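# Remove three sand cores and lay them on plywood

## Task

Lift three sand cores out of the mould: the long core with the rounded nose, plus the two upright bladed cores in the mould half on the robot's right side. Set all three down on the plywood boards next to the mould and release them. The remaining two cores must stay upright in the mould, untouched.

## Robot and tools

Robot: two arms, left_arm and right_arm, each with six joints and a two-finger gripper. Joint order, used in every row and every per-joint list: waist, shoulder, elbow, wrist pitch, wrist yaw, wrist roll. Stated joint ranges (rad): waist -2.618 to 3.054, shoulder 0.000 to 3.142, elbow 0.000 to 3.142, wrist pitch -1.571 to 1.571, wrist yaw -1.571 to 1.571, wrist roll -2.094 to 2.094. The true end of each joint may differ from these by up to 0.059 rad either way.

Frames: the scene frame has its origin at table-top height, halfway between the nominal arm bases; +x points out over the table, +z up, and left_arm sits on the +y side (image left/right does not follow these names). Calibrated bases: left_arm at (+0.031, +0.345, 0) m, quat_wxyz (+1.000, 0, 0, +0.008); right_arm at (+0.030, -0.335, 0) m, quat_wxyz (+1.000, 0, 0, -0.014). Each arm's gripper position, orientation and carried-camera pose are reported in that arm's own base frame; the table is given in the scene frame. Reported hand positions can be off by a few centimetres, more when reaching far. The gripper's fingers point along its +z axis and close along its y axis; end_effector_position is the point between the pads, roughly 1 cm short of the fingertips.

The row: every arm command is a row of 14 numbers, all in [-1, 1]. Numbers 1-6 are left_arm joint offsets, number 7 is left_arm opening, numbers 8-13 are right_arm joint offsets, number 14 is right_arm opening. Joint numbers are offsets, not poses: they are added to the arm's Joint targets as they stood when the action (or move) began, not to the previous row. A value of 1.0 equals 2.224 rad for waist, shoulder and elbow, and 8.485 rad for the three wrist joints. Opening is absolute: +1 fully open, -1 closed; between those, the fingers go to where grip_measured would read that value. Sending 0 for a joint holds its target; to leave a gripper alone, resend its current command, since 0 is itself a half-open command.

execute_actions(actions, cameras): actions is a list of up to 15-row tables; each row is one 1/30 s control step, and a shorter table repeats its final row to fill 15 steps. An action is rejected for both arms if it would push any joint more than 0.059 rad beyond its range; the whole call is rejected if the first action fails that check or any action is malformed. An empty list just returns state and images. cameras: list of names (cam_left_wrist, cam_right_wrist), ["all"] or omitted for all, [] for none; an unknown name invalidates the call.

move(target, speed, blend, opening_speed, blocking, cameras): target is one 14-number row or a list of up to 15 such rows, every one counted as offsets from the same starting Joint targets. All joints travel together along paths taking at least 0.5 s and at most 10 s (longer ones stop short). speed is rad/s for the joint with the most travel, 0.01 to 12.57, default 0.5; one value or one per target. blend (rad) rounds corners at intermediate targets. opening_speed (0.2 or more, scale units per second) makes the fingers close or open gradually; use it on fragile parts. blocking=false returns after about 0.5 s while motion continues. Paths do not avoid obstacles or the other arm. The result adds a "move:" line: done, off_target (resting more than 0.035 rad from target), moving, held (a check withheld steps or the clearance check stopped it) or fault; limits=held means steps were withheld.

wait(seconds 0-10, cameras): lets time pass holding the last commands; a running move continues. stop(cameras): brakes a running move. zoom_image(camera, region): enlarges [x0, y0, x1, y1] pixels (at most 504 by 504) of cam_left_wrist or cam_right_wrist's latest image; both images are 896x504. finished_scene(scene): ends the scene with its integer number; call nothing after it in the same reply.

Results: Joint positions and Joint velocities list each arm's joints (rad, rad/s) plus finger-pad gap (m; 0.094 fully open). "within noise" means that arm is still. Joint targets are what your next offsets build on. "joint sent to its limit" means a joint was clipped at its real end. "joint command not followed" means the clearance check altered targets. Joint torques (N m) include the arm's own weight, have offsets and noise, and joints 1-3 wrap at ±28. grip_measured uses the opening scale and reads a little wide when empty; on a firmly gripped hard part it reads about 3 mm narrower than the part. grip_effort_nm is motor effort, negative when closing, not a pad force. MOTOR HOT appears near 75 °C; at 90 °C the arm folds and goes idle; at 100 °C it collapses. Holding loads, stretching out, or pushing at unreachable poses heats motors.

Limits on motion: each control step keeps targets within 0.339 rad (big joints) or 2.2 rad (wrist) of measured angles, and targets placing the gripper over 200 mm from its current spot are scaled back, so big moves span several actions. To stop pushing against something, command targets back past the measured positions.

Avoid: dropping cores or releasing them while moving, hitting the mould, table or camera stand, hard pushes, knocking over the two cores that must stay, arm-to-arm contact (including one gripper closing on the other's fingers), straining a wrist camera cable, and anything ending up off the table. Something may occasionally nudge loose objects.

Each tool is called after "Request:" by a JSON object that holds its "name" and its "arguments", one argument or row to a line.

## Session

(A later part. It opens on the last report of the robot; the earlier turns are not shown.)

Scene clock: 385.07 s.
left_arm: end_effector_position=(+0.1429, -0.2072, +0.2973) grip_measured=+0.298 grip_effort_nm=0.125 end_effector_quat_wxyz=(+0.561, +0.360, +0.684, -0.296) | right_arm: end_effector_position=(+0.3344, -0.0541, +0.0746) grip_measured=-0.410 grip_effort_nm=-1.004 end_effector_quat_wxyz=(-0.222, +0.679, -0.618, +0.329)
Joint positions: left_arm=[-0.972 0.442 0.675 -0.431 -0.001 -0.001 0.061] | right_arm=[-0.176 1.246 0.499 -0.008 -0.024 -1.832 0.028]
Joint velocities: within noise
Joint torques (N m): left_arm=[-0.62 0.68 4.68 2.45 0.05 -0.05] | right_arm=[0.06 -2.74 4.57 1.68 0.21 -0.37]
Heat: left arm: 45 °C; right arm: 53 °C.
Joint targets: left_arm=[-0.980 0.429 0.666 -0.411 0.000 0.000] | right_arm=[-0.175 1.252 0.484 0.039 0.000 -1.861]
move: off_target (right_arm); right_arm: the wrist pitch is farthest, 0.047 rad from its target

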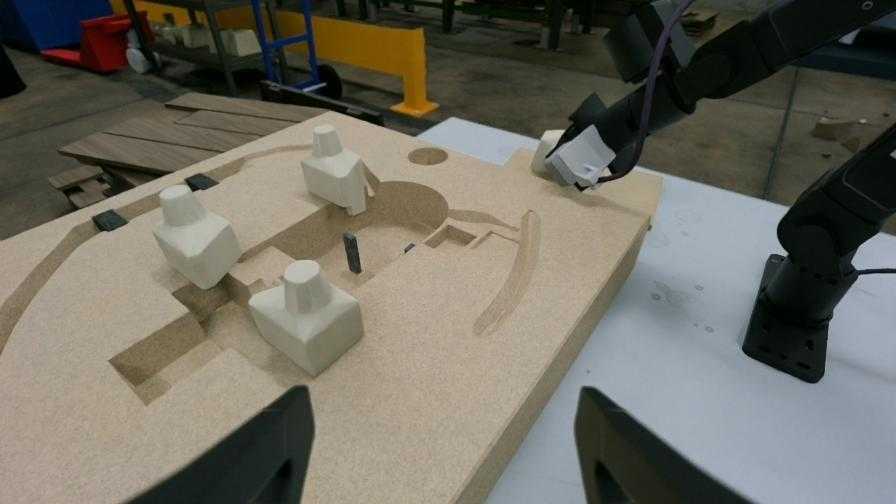

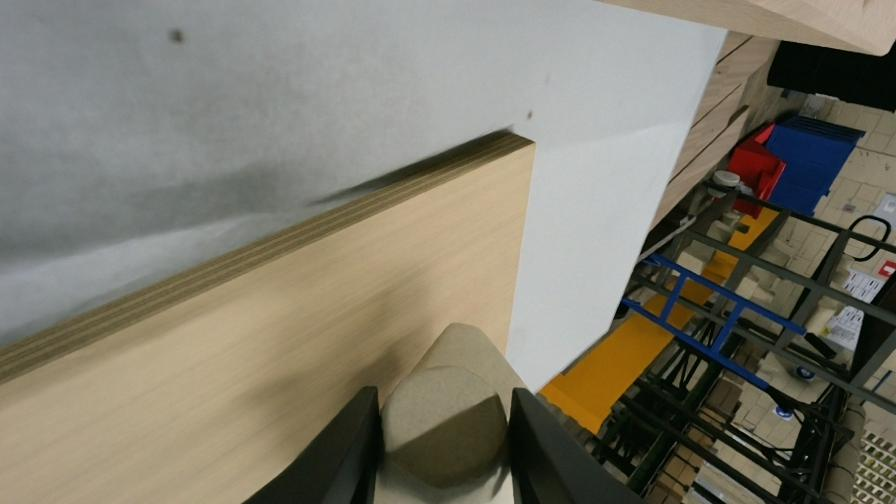

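Request:
{"name": "move", "arguments": {
  "target": [0,0,0,0,0,0,0.3,0,-0.0994,-0.027,0.0032,0,0.0165,-0.6],
  "speed": 0.3
}}

Request:
{"name": "zoom_image", "arguments": {
  "camera": "cam_left_wrist",
  "region": [480, 70, 690, 230]
}}

Scene clock: 395.20 s.
left_arm: end_effector_position=(+0.1429, -0.2072, +0.2973) grip_measured=+0.298 grip_effort_nm=0.134 end_effector_quat_wxyz=(+0.561, +0.360, +0.684, -0.296) | right_arm: end_effector_position=(+0.3181, -0.0543, +0.0983) grip_measured=-0.410 grip_effort_nm=-1.004 end_effector_quat_wxyz=(-0.261, +0.626, -0.641, +0.358)
Joint positions: left_arm=[-0.972 0.442 0.675 -0.431 -0.001 -0.001 0.061] | right_arm=[-0.176 1.062 0.419 -0.009 -0.007 -1.72 0.028]
Joint velocities: within noise
Joint torques (N m): left_arm=[-0.59 0.65 4.57 2.42 0.02 -0.04] | right_arm=[0.12 -4.67 6.34 2.04 0.05 -0.01]
Heat: left arm: 46 °C; right arm: 55 °C.
Joint targets: left_arm=[-0.980 0.429 0.666 -0.411 0.000 0.000] | right_arm=[-0.175 1.031 0.424 0.066 0.000 -1.721]
move: off_target (right_arm); right_arm: the wrist pitch is farthest, 0.075 rad from its target

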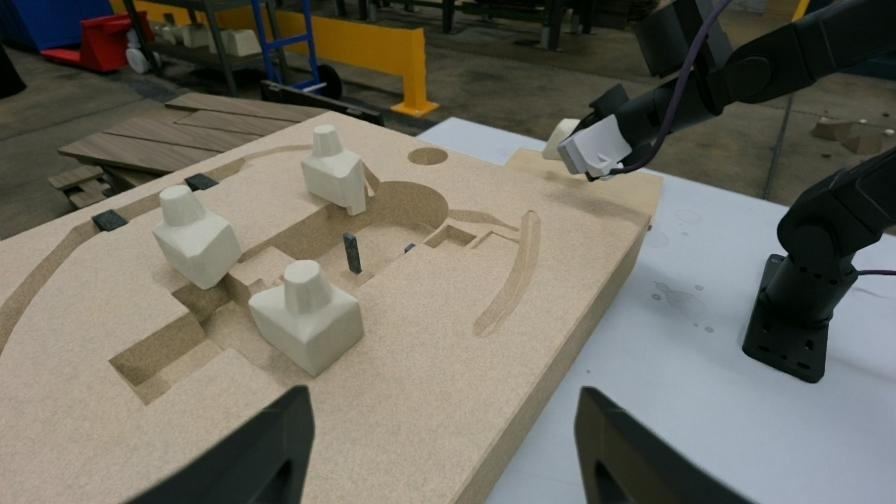

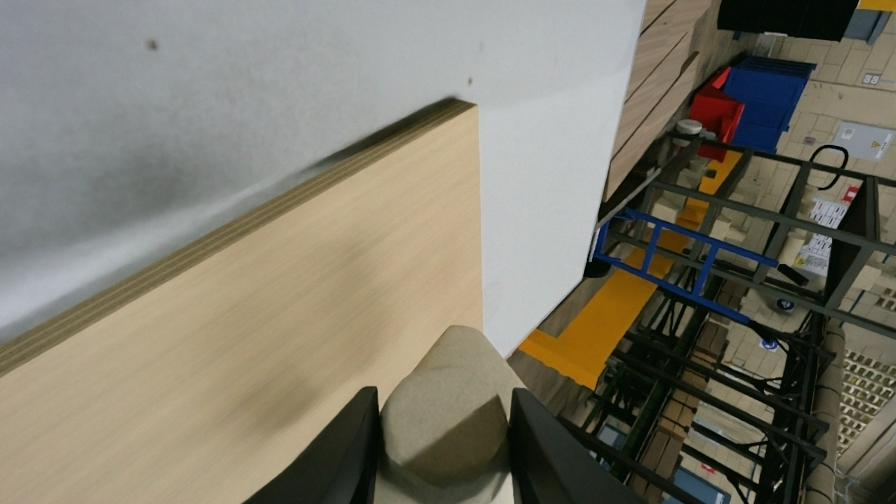

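Scaled by 2.400.

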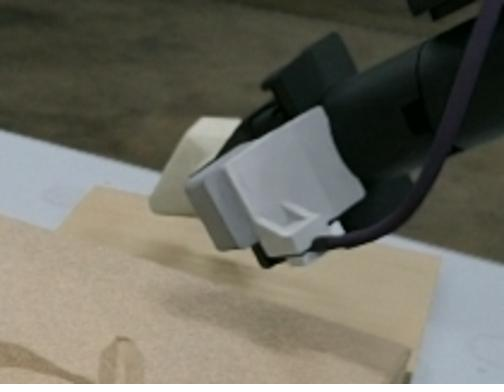

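Request:
{"name": "move", "arguments": {
  "target": [0,0,0,0,0,0,0.3,0,0.1192,0.1857,-0.0688,0,-0.0177,-0.6],
  "speed": 0.3
}}

Request:
{"name": "zoom_image", "arguments": {
  "camera": "cam_left_wrist",
  "region": [480, 70, 690, 230]
}}

Scene clock: 406.17 s.
left_arm: end_effector_position=(+0.1429, -0.2072, +0.2973) grip_measured=+0.298 grip_effort_nm=0.139 end_effector_quat_wxyz=(+0.561, +0.360, +0.684, -0.296) | right_arm: end_effector_position=(+0.3095, -0.0528, +0.0862) grip_measured=-0.411 grip_effort_nm=-1.004 end_effector_quat_wxyz=(-0.135, +0.721, -0.646, +0.212)
Joint positions: left_arm=[-0.972 0.442 0.675 -0.431 -0.001 -0.001 0.061] | right_arm=[-0.176 1.3 0.788 -0.551 -0.007 -1.855 0.028]
Joint velocities: within noise
Joint torques (N m): left_arm=[-0.55 0.66 4.53 2.45 0.01 -0.06] | right_arm=[0.08 -4 9.7 1.18 0.05 -0.25]
Heat: left arm: 46 °C; right arm: 56 °C.
Joint targets: left_arm=[-0.980 0.429 0.666 -0.411 0.000 0.000] | right_arm=[-0.175 1.297 0.837 -0.518 -0.001 -1.871]
move: off_target (right_arm); right_arm: the elbow is farthest, 0.050 rad from its target

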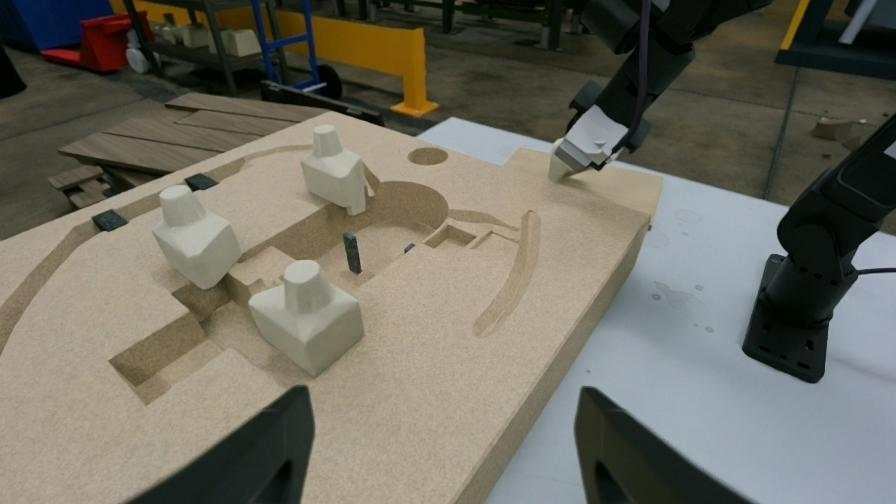

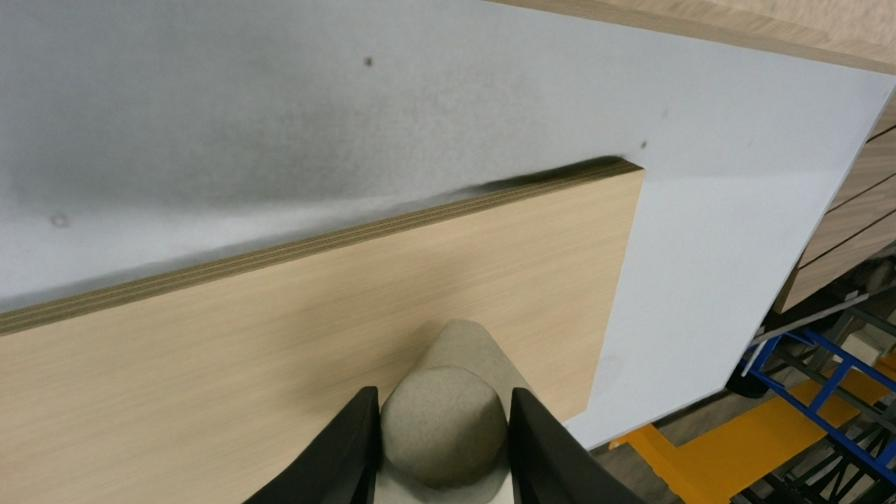

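Scaled by 2.400.

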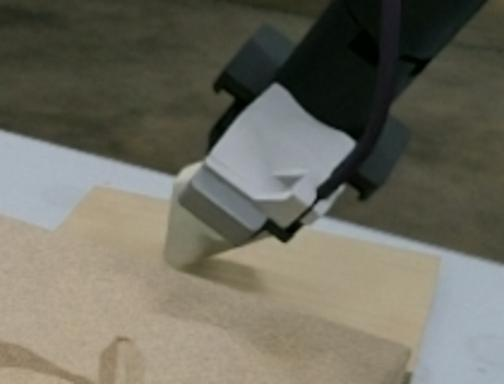

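Request:
{"name": "move", "arguments": {
  "target": [0,0,0,0,0,0,0.3,0,0.009,-0.0213,0.008,0,0,-0.6],
  "speed": 0.1,
  "cameras": ["cam_left_wrist"]
}}

Request:
{"name": "zoom_image", "arguments": {
  "camera": "cam_left_wrist",
  "region": [480, 70, 690, 230]
}}

Scene clock: 411.60 s.
left_arm: end_effector_position=(+0.1429, -0.2072, +0.2973) grip_measured=+0.298 grip_effort_nm=0.134 end_effector_quat_wxyz=(+0.561, +0.360, +0.684, -0.296) | right_arm: end_effector_position=(+0.3166, -0.0541, +0.0846) grip_measured=-0.411 grip_effort_nm=-1.004 end_effector_quat_wxyz=(-0.139, +0.720, -0.644, +0.218)
Joint positions: left_arm=[-0.972 0.442 0.675 -0.431 -0.001 -0.001 0.061] | right_arm=[-0.176 1.32 0.788 -0.515 -0.007 -1.856 0.028]
Joint velocities: within noise
Joint torques (N m): left_arm=[-0.53 0.62 4.7 2.42 0.05 -0.05] | right_arm=[0.08 -4.15 5.9 1.51 0.05 -0.21]
Heat: left arm: 46 °C; right arm: 55 °C.
Joint targets: left_arm=[-0.980 0.429 0.666 -0.411 0.000 0.000] | right_arm=[-0.175 1.317 0.790 -0.450 -0.001 -1.871]
move: off_target (right_arm); right_arm: the wrist pitch is farthest, 0.065 rad from its target
Images, in order (width x height): cam_left_wrist 896x504.

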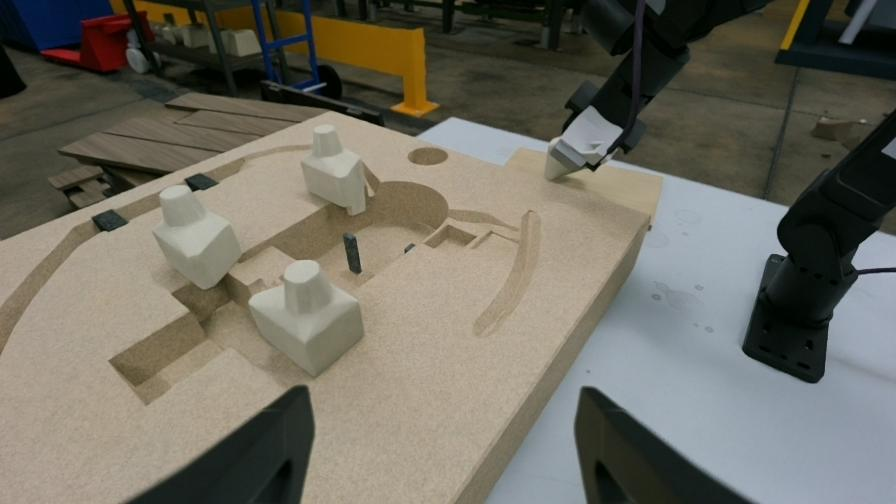

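Scaled by 2.400.

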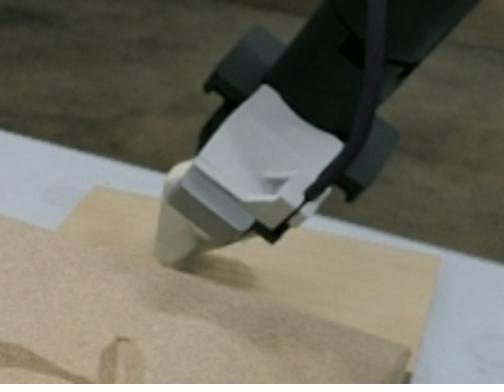

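Request:
{"name": "move", "arguments": {
  "target": [
    [0,0,0,0,0,0,0.3,0,-0.0292,-0.138,0.0576,0,0.003,-0.6],
    [0,0,0,0,0,0,0.3,0,-0.0292,-0.138,0.0576,0,0.003,0.3]
  ],
  "speed": 0.25,
  "opening_speed": 0.25
}}

Request:
{"name": "zoom_image", "arguments": {
  "camera": "cam_left_wrist",
  "region": [480, 70, 690, 230]
}}

Scene clock: 422.70 s.
left_arm: end_effector_position=(+0.1429, -0.2072, +0.2973) grip_measured=+0.298 grip_effort_nm=0.139 end_effector_quat_wxyz=(+0.561, +0.360, +0.684, -0.296) | right_arm: end_effector_position=(+0.3389, -0.0548, +0.0757) grip_measured=+0.297 grip_effort_nm=0.168 end_effector_quat_wxyz=(-0.228, +0.675, -0.617, +0.335)
Joint positions: left_arm=[-0.972 0.442 0.675 -0.431 -0.001 -0.001 0.061] | right_arm=[-0.176 1.26 0.498 0.025 -0.024 -1.826 0.061]
Joint velocities: within noise
Joint torques (N m): left_arm=[-0.55 0.7 4.64 2.45 0.04 -0.05] | right_arm=[0.1 -3.97 4.55 1.39 0.22 -0.26]
Heat: left arm: 47 °C; right arm: 54 °C.
Joint targets: left_arm=[-0.980 0.429 0.666 -0.412 0.000 0.000] | right_arm=[-0.175 1.252 0.483 0.039 -0.001 -1.845]
move: done; target 2's new numbers were sent with right_arm's wrist pitch 0.042 rad from that target

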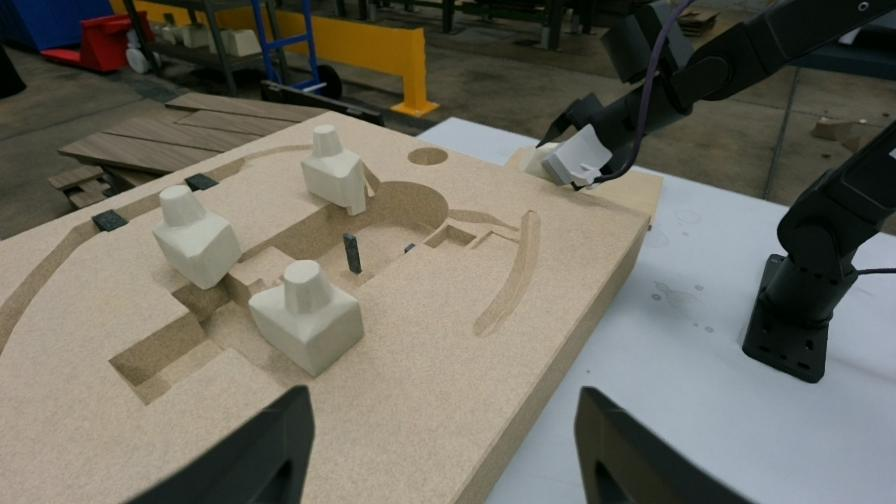

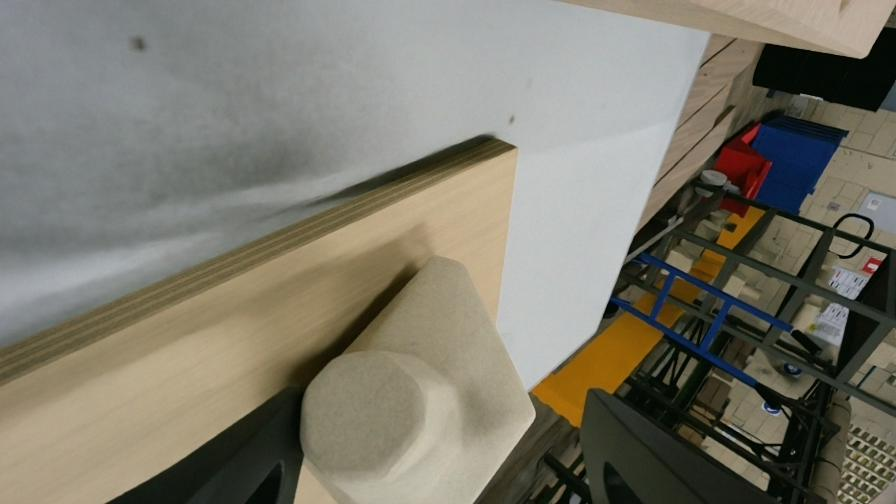

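Scaled by 2.400.

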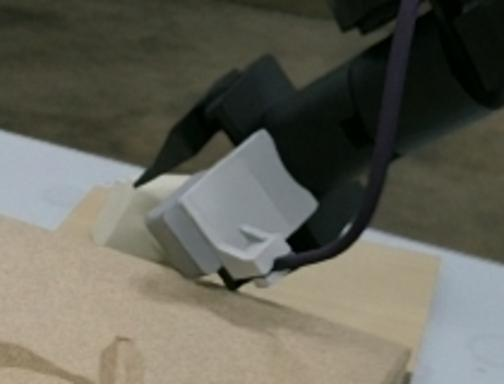

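Request:
{"name": "move", "arguments": {
  "target": [
    [0,0,0,0,0,0,0.3,0,0,0,0,0,0,0.45],
    [0,0,0,0,0,0,0.3,0,-0.1828,0.018,-0.0527,0,0,0.45]
  ],
  "speed": 0.2,
  "opening_speed": 0.5
}}

Request:
{"name": "zoom_image", "arguments": {
  "camera": "cam_left_wrist",
  "region": [480, 70, 690, 230]
}}

Scene clock: 432.97 s.
left_arm: end_effector_position=(+0.1429, -0.2072, +0.2973) grip_measured=+0.298 grip_effort_nm=0.134 end_effector_quat_wxyz=(+0.561, +0.360, +0.684, -0.296) | right_arm: end_effector_position=(+0.2756, -0.0483, +0.1151) grip_measured=+0.447 grip_effort_nm=0.168 end_effector_quat_wxyz=(-0.210, +0.679, -0.618, +0.335)
Joint positions: left_arm=[-0.972 0.442 0.675 -0.431 -0.001 -0.001 0.061] | right_arm=[-0.176 0.858 0.494 -0.393 0.002 -1.841 0.068]
Joint velocities: within noise
Joint torques (N m): left_arm=[-0.55 0.69 4.59 2.45 0.03 -0.06] | right_arm=[0.09 -1.99 8.5 1.09 -0.03 -0.09]
Heat: left arm: 47 °C; right arm: 52 °C.
Joint targets: left_arm=[-0.980 0.429 0.666 -0.412 0.000 0.000] | right_arm=[-0.175 0.845 0.523 -0.409 -0.001 -1.845]
move: done

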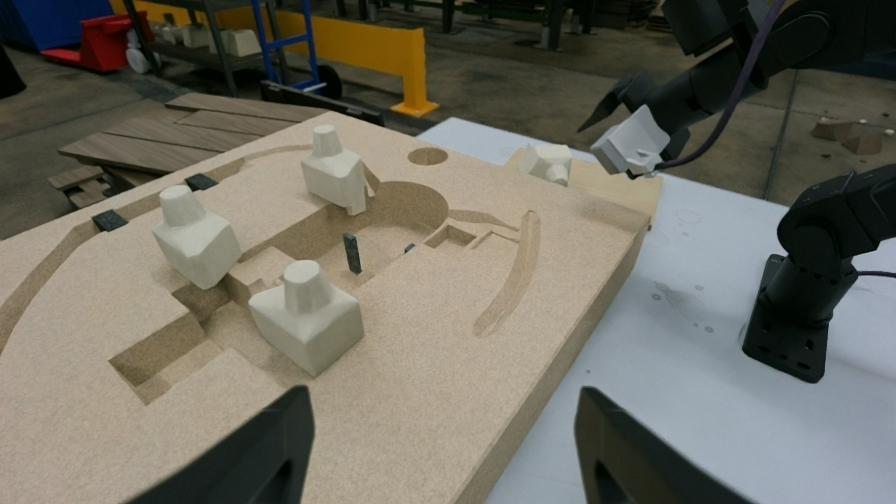

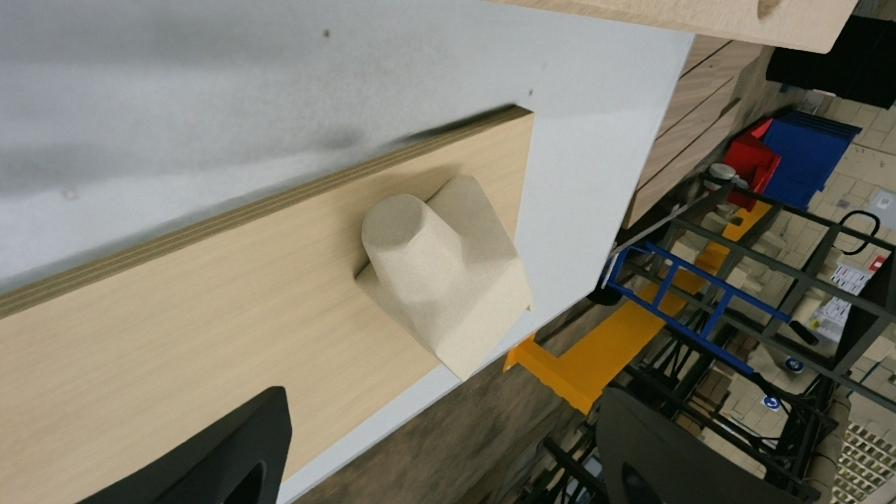

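Scaled by 2.400.

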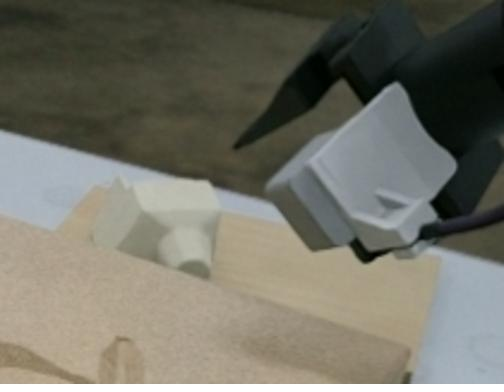

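Request:
{"name": "move", "arguments": {
  "target": [
    [0,0,0,0,0,0,0.3,0,0,0.135,0,0,0,0.45],
    [0,0,0,0,0,0,0.3,0.1686,0.0697,0.3494,0.0011,0,0.2174,0.45],
    [0,0,0,0,0,0,0.3,0.3865,0.4451,0.0841,0.1886,0.0774,0.2174,0.45]
  ],
  "speed": 0.8,
  "blend": [0.1,0.2,0]
}}

Scene clock: 455.90 s.
left_arm: end_effector_position=(+0.1429, -0.2072, +0.2974) grip_measured=+0.298 grip_effort_nm=0.134 end_effector_quat_wxyz=(+0.561, +0.360, +0.684, -0.296) | right_arm: end_effector_position=(+0.4274, +0.2068, +0.1920) grip_measured=+0.447 grip_effort_nm=0.168 end_effector_quat_wxyz=(+0.722, -0.002, +0.692, +0.017)
Joint positions: left_arm=[-0.972 0.442 0.675 -0.43 -0.001 -0.001 0.061] | right_arm=[0.682 1.828 0.714 1.168 0.655 -0.012 0.068]
Joint velocities: within noise
Joint torques (N m): left_arm=[-0.5 0.66 4.57 2.43 0.01 -0.04] | right_arm=[0.24 -6.45 4.3 1.57 -0.05 0.09]
Heat: left arm: 48 °C; right arm: 51 °C.
Joint targets: left_arm=[-0.980 0.429 0.666 -0.411 0.000 0.000] | right_arm=[0.685 1.835 0.710 1.192 0.656 -0.001]
move: done

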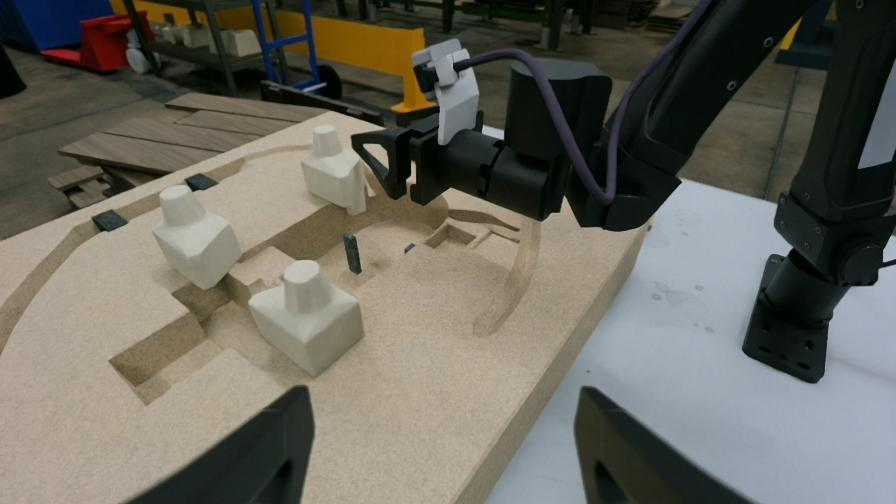

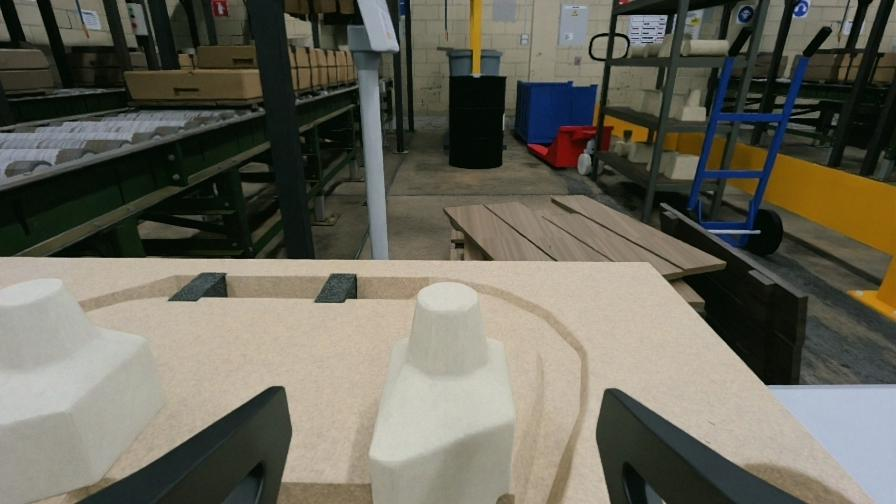

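Request:
{"name": "move", "arguments": {
  "target": [
    [0,0,0,0,0,0,0.3,0,0.0039,-0.0108,-0.004,0,0,0.45],
    [0,0,0,0,0,0,0.3,-0.0562,0.0957,0.1218,-0.0183,-0.0146,0,0.45]
  ],
  "speed": 0.3,
  "cameras": ["cam_right_wrist"]
}}

Scene clock: 466.17 s.
left_arm: end_effector_position=(+0.1429, -0.2072, +0.2974) grip_measured=+0.298 grip_effort_nm=0.134 end_effector_quat_wxyz=(+0.561, +0.360, +0.684, -0.296) | right_arm: end_effector_position=(+0.4984, +0.2053, +0.1597) grip_measured=+0.447 grip_effort_nm=0.164 end_effector_quat_wxyz=(+0.696, -0.018, +0.718, -0.004)
Joint positions: left_arm=[-0.972 0.442 0.675 -0.43 -0.001 -0.001 0.061] | right_arm=[0.563 2.032 0.955 1.042 0.544 -0.012 0.068]
Joint velocities: within noise
Joint torques (N m): left_arm=[-0.62 0.66 4.59 2.42 0.04 -0.02] | right_arm=[-0.28 -7.57 6.84 1.4 -0.09 0.09]
Heat: left arm: 48 °C; right arm: 51 °C.
Joint targets: left_arm=[-0.980 0.429 0.666 -0.411 0.000 0.000] | right_arm=[0.559 2.048 0.981 1.036 0.532 -0.001]
move: done
Images, in order (width x height): cam_right_wrist 896x504.

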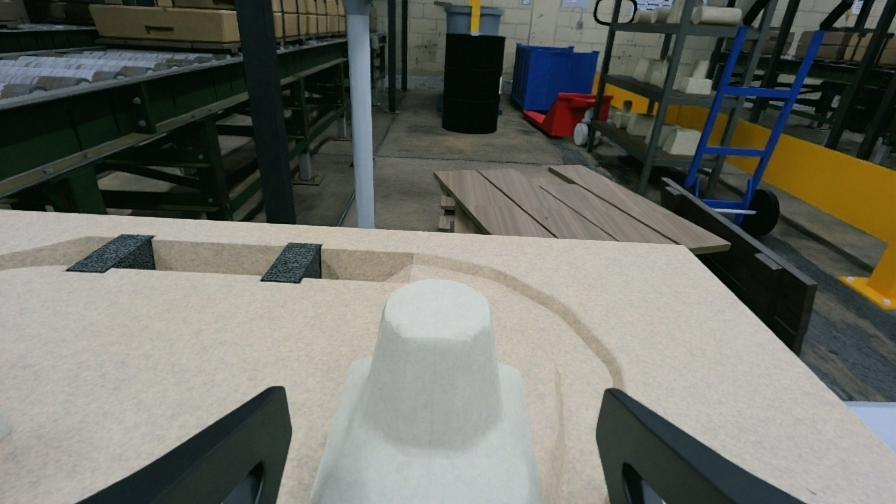

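Request:
{"name": "move", "arguments": {
  "target": [0,0,0,0,0,0,0.3,0,0.0022,0.003,0,0,0,-0.6],
  "opening_speed": 0.8,
  "cameras": ["cam_right_wrist"]
}}

Scene clock: 470.83 s.
left_arm: end_effector_position=(+0.1429, -0.2072, +0.2974) grip_measured=+0.298 grip_effort_nm=0.139 end_effector_quat_wxyz=(+0.561, +0.360, +0.684, -0.296) | right_arm: end_effector_position=(+0.4995, +0.2063, +0.1596) grip_measured=-0.597 grip_effort_nm=-0.125 end_effector_quat_wxyz=(+0.696, -0.018, +0.717, -0.004)
Joint positions: left_arm=[-0.972 0.442 0.675 -0.43 -0.001 -0.001 0.061] | right_arm=[0.563 2.036 0.961 1.04 0.543 -0.012 0.019]
Joint velocities: within noise
Joint torques (N m): left_arm=[-0.57 0.59 4.66 2.42 0.02 -0.04] | right_arm=[-0.32 -7.53 6.94 1.42 -0.1 0.09]
Heat: left arm: 48 °C; right arm: 51 °C.
Joint targets: left_arm=[-0.980 0.429 0.666 -0.411 0.000 0.000] | right_arm=[0.559 2.053 0.987 1.036 0.532 -0.001]
move: done
Images, in order (width x height): cam_right_wrist 896x504.

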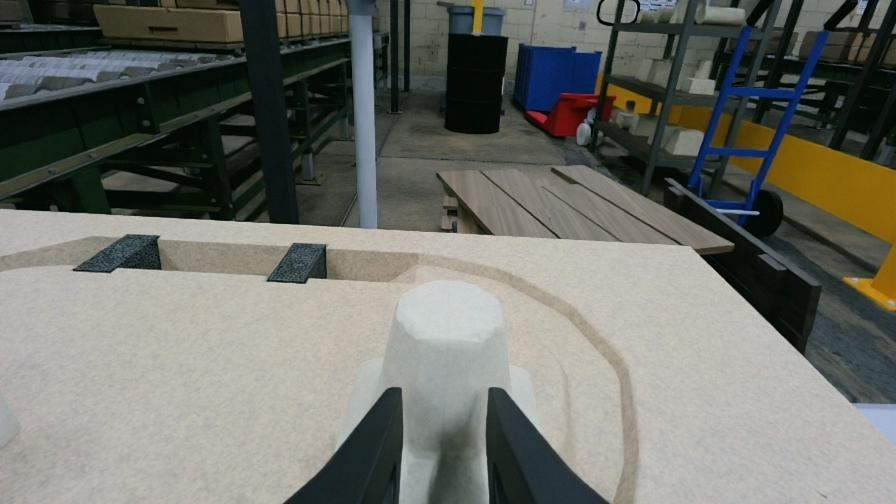

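Request:
{"name": "move", "arguments": {
  "target": [
    [0,0,0,0,0,0,0.3,0,0,0,0,0,0,0.4],
    [0,0,0,0,0,0,0.3,-0.0126,0.0153,0.045,-0.0066,-0.0034,0,0.4],
    [0,0,0,0,0,0,0.3,-0.0126,0.0153,0.045,-0.0066,-0.0034,0,-0.6]
  ],
  "speed": 0.2,
  "opening_speed": 1
}}

Scene clock: 478.83 s.
left_arm: end_effector_position=(+0.1429, -0.2072, +0.2974) grip_measured=+0.298 grip_effort_nm=0.134 end_effector_quat_wxyz=(+0.561, +0.360, +0.684, -0.296) | right_arm: end_effector_position=(+0.5217, +0.2087, +0.1699) grip_measured=-0.394 grip_effort_nm=-1.004 end_effector_quat_wxyz=(+0.700, -0.017, +0.714, +0.000)
Joint positions: left_arm=[-0.972 0.442 0.675 -0.43 -0.001 -0.001 0.061] | right_arm=[0.537 2.069 1.061 0.984 0.514 -0.012 0.028]
Joint velocities: within noise
Joint torques (N m): left_arm=[-0.58 0.68 4.59 2.43 0.02 -0.03] | right_arm=[-0.53 -7.91 7.17 1.43 -0.11 0.09]
Heat: left arm: 48 °C; right arm: 51 °C.
Joint targets: left_arm=[-0.980 0.429 0.666 -0.411 0.000 0.000] | right_arm=[0.531 2.087 1.087 0.980 0.503 -0.001]
move: done

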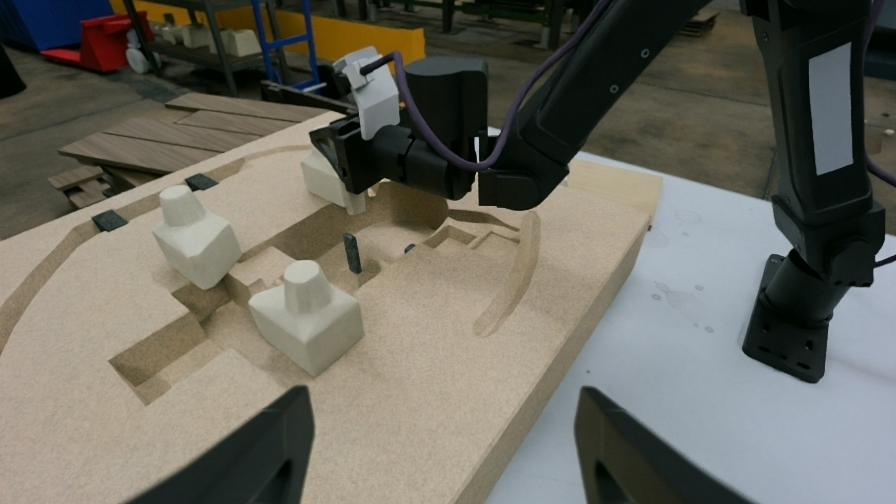

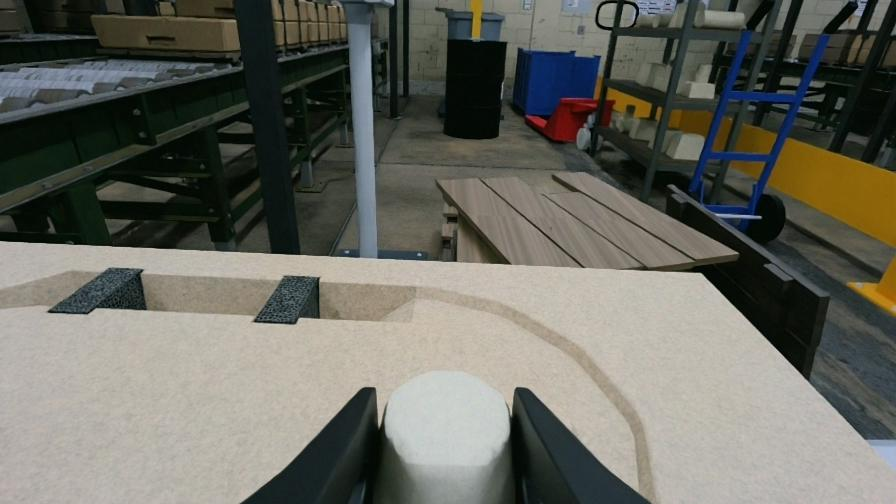

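Request:
{"name": "move", "arguments": {
  "target": [
    [0,0,0,0,0,0,0.3,0,-0.0459,0.0373,-0.0059,0,0,-0.6],
    [0,0,0,0,0,0,0.3,0,-0.0863,0.0733,-0.0212,0,0,-0.6],
    [0,0,0,0,0,0,0.3,0,-0.1156,0.116,-0.0389,0,0,-0.6]
  ],
  "speed": 0.2,
  "blend": [0.03,0.03,0]
}}

Request:
{"name": "zoom_image", "arguments": {
  "camera": "cam_left_wrist",
  "region": [250, 0, 500, 250]
}}

Scene clock: 490.07 s.
left_arm: end_effector_position=(+0.1429, -0.2072, +0.2974) grip_measured=+0.298 grip_effort_nm=0.139 end_effector_quat_wxyz=(+0.561, +0.360, +0.684, -0.296) | right_arm: end_effector_position=(+0.5318, +0.2152, +0.2784) grip_measured=-0.395 grip_effort_nm=-1.004 end_effector_quat_wxyz=(+0.703, -0.016, +0.711, +0.002)
Joint positions: left_arm=[-0.972 0.442 0.675 -0.43 -0.001 -0.001 0.061] | right_arm=[0.537 1.89 1.295 0.58 0.512 -0.012 0.028]
Joint velocities: within noise
Joint torques (N m): left_arm=[-0.54 0.65 4.64 2.41 0.04 -0.05] | right_arm=[-0.53 -13.98 10.24 2.14 -0.08 0.09]
Heat: left arm: 48 °C; right arm: 52 °C.
Joint targets: left_arm=[-0.980 0.429 0.666 -0.411 0.000 0.000] | right_arm=[0.531 1.830 1.345 0.650 0.503 -0.001]
move: off_target (right_arm); right_arm: the wrist pitch is farthest, 0.070 rad from its target

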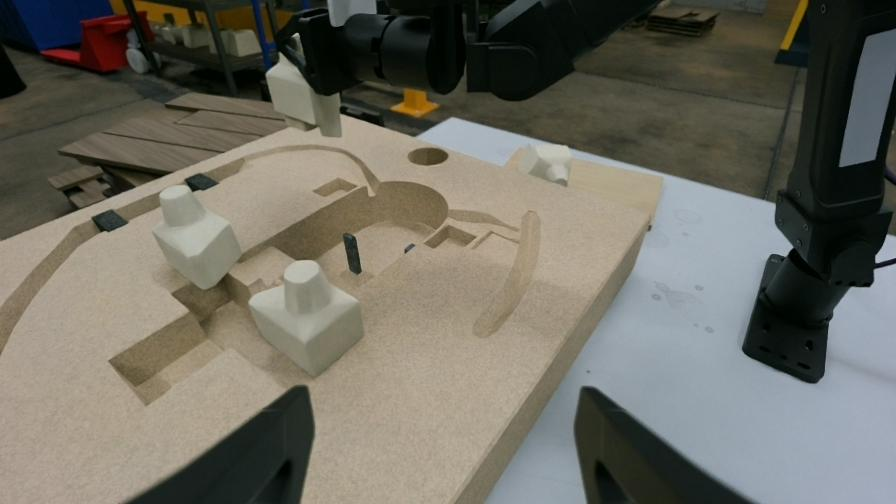

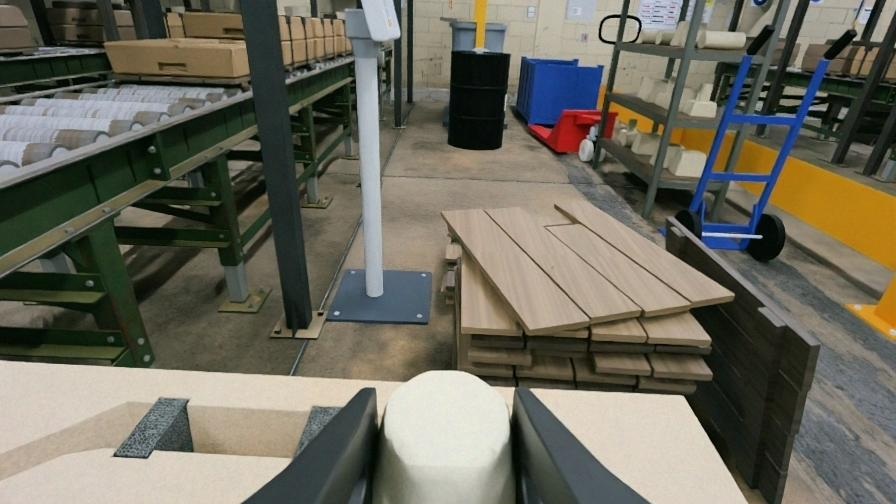

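Scaled by 2.016.

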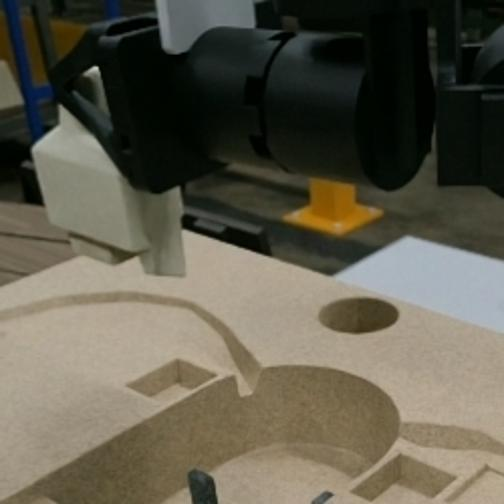

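Request:
{"name": "move", "arguments": {
  "target": [
    [0,0,0,0,0,0,0.3,-0.1938,-0.2833,-0.0652,-0.0707,-0.0593,0,-0.6],
    [0,0,0,0,0,0,0.3,-0.5175,-0.0674,0.0157,-0.2157,-0.0593,0.1131,-0.6]
  ],
  "speed": 0.7,
  "blend": [0.15,0]
}}

Request:
{"name": "zoom_image", "arguments": {
  "camera": "cam_left_wrist",
  "region": [480, 30, 690, 230]
}}

Scene clock: 501.03 s.
left_arm: end_effector_position=(+0.1429, -0.2072, +0.2974) grip_measured=+0.298 grip_effort_nm=0.139 end_effector_quat_wxyz=(+0.561, +0.360, +0.684, -0.296) | right_arm: end_effector_position=(+0.2578, -0.1850, +0.1059) grip_measured=-0.396 grip_effort_nm=-1.004 end_effector_quat_wxyz=(+0.036, +0.706, +0.708, +0.001)
Joint positions: left_arm=[-0.972 0.442 0.675 -0.43 -0.001 -0.001 0.061] | right_arm=[-0.62 1.68 1.34 -1.16 0.01 0.948 0.028]
Joint velocities: within noise
Joint torques (N m): left_arm=[-0.61 0.72 4.6 2.43 0.05 -0.05] | right_arm=[-0.08 -6.49 8.47 0.04 -0.09 0.06]
Heat: left arm: 49 °C; right arm: 54 °C.
Joint targets: left_arm=[-0.980 0.429 0.666 -0.411 0.000 0.000] | right_arm=[-0.620 1.680 1.380 -1.180 0.000 0.959]
move: off_target (right_arm); right_arm: the elbow is farthest, 0.040 rad from its target

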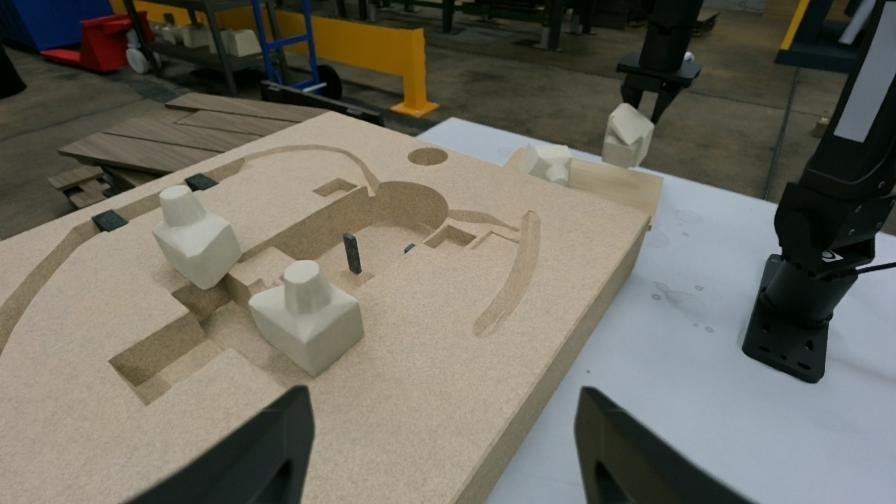

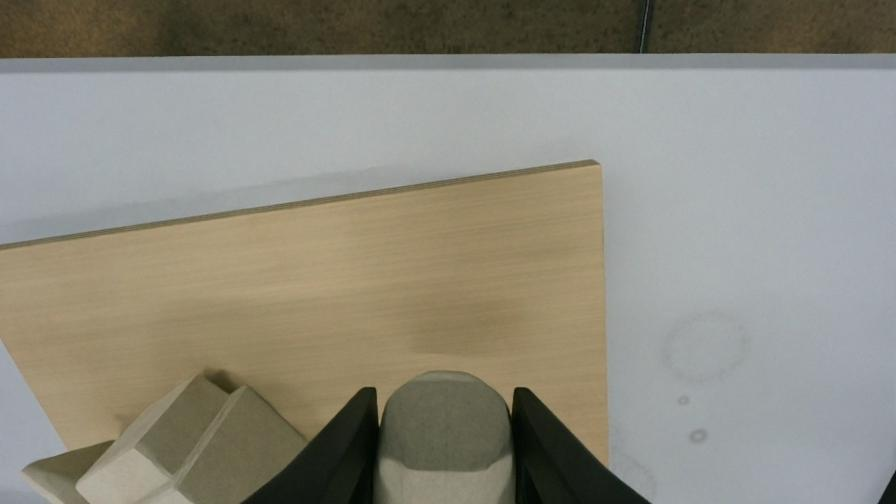

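Scaled by 2.400.

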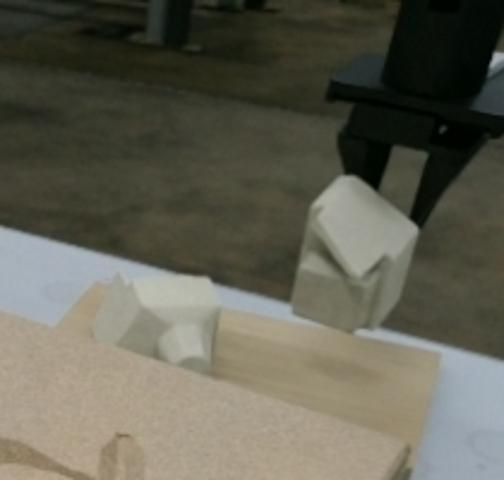

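Request:
{"name": "move", "arguments": {
  "target": [
    [0,0,0,0,0,0,0.3,0,0.0179,-0.0704,0.0232,0,0,-0.6],
    [0,0,0,0,0,0,0.3,0,0.0298,-0.0941,0.0325,0,0,-0.6]
  ],
  "speed": [0.25,0.1]
}}

Request:
{"name": "zoom_image", "arguments": {
  "camera": "cam_left_wrist",
  "region": [480, 30, 690, 230]
}}

Scene clock: 507.33 s.
left_arm: end_effector_position=(+0.1429, -0.2072, +0.2974) grip_measured=+0.298 grip_effort_nm=0.139 end_effector_quat_wxyz=(+0.561, +0.360, +0.684, -0.296) | right_arm: end_effector_position=(+0.2628, -0.1879, +0.0500) grip_measured=-0.396 grip_effort_nm=-1.004 end_effector_quat_wxyz=(+0.040, +0.706, +0.707, +0.003)
Joint positions: left_arm=[-0.972 0.442 0.675 -0.43 -0.001 -0.001 0.061] | right_arm=[-0.62 1.737 1.177 -0.93 0.007 0.949 0.028]
Joint velocities: within noise
Joint torques (N m): left_arm=[-0.53 0.68 4.6 2.44 0.02 -0.06] | right_arm=[0.03 -5.96 4.64 0.49 -0.07 0.08]
Heat: left arm: 49 °C; right arm: 51 °C.
Joint targets: left_arm=[-0.980 0.429 0.666 -0.411 0.000 0.000] | right_arm=[-0.620 1.746 1.171 -0.904 0.000 0.959]
move: done

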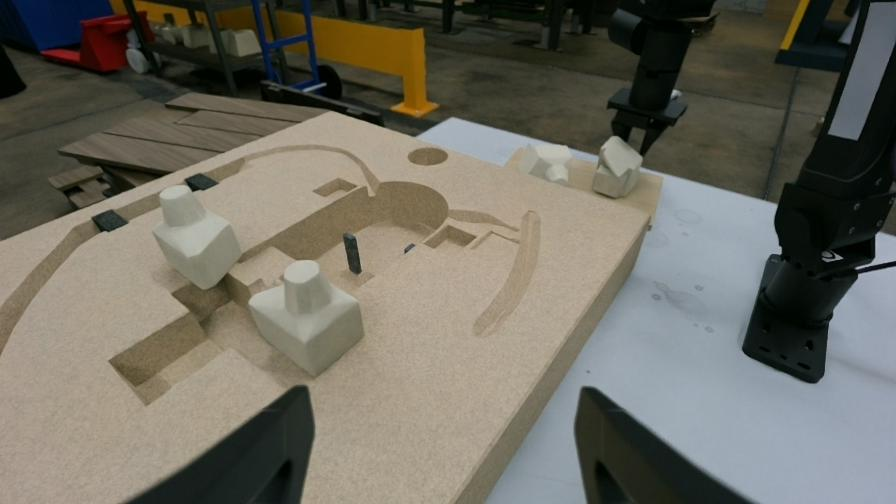

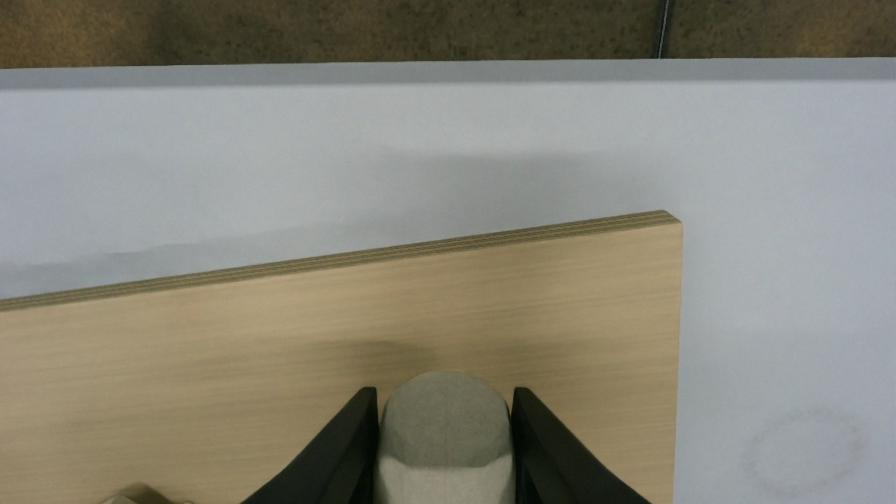

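Scaled by 2.400.

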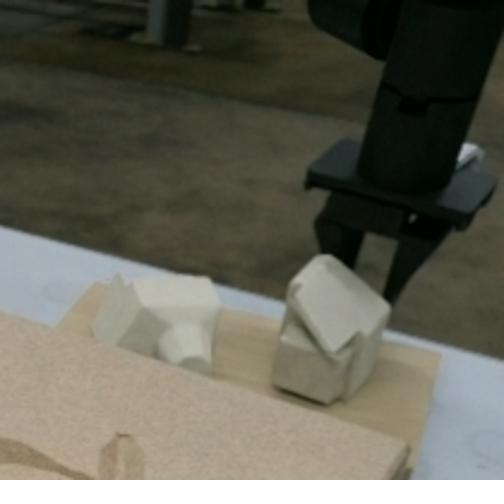

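Request:
{"name": "move", "arguments": {
  "target": [
    [0,0,0,0,0,0,0.3,0,0,0,0,0,0,-0.6],
    [0,0,0,0,0,0,0.3,0,0,0,0,0,0,0.1],
    [0,0,0,0,0,0,0.3,0,-0.02,0.0791,-0.0368,0,0,0.1]
  ],
  "speed": 0.25,
  "opening_speed": 0.5
}}

Request:
{"name": "zoom_image", "arguments": {
  "camera": "cam_left_wrist",
  "region": [480, 30, 690, 230]
}}

Scene clock: 515.87 s.
left_arm: end_effector_position=(+0.1429, -0.2072, +0.2974) grip_measured=+0.298 grip_effort_nm=0.129 end_effector_quat_wxyz=(+0.561, +0.360, +0.684, -0.296) | right_arm: end_effector_position=(+0.2450, -0.1737, +0.0853) grip_measured=+0.097 grip_effort_nm=0.173 end_effector_quat_wxyz=(-0.021, +0.707, +0.707, -0.004)
Joint positions: left_arm=[-0.972 0.442 0.675 -0.43 -0.001 -0.001 0.061] | right_arm=[-0.62 1.733 1.32 -1.2 0 0.951 0.052]
Joint velocities: within noise
Joint torques (N m): left_arm=[-0.57 0.59 4.63 2.44 0.01 -0.05] | right_arm=[0.03 -9.2 7.23 -0.1 0 0.06]
Heat: left arm: 49 °C; right arm: 49 °C.
Joint targets: left_arm=[-0.980 0.429 0.666 -0.411 0.000 0.000] | right_arm=[-0.620 1.702 1.347 -1.216 0.000 0.959]
move: done

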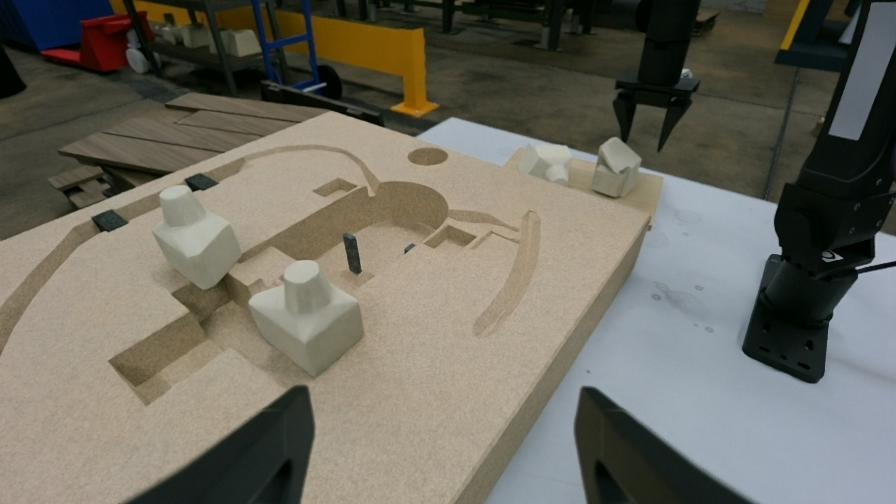

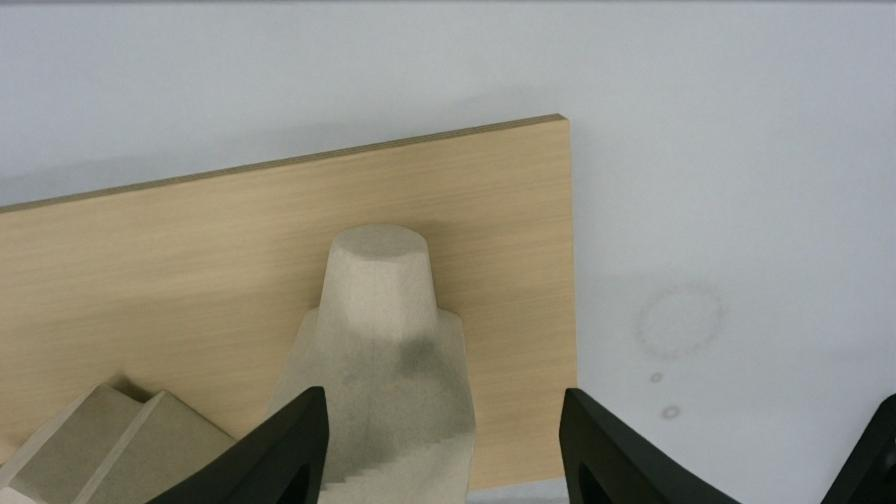

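Scaled by 2.400.

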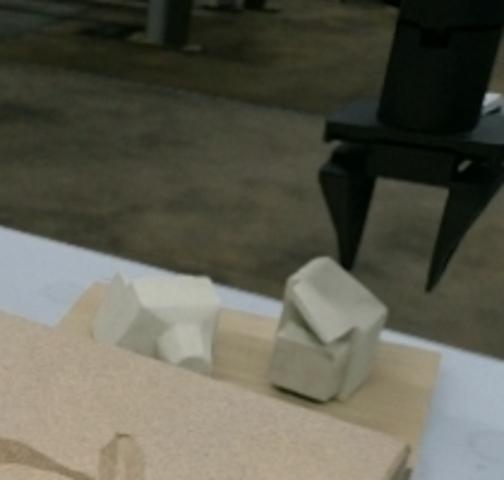

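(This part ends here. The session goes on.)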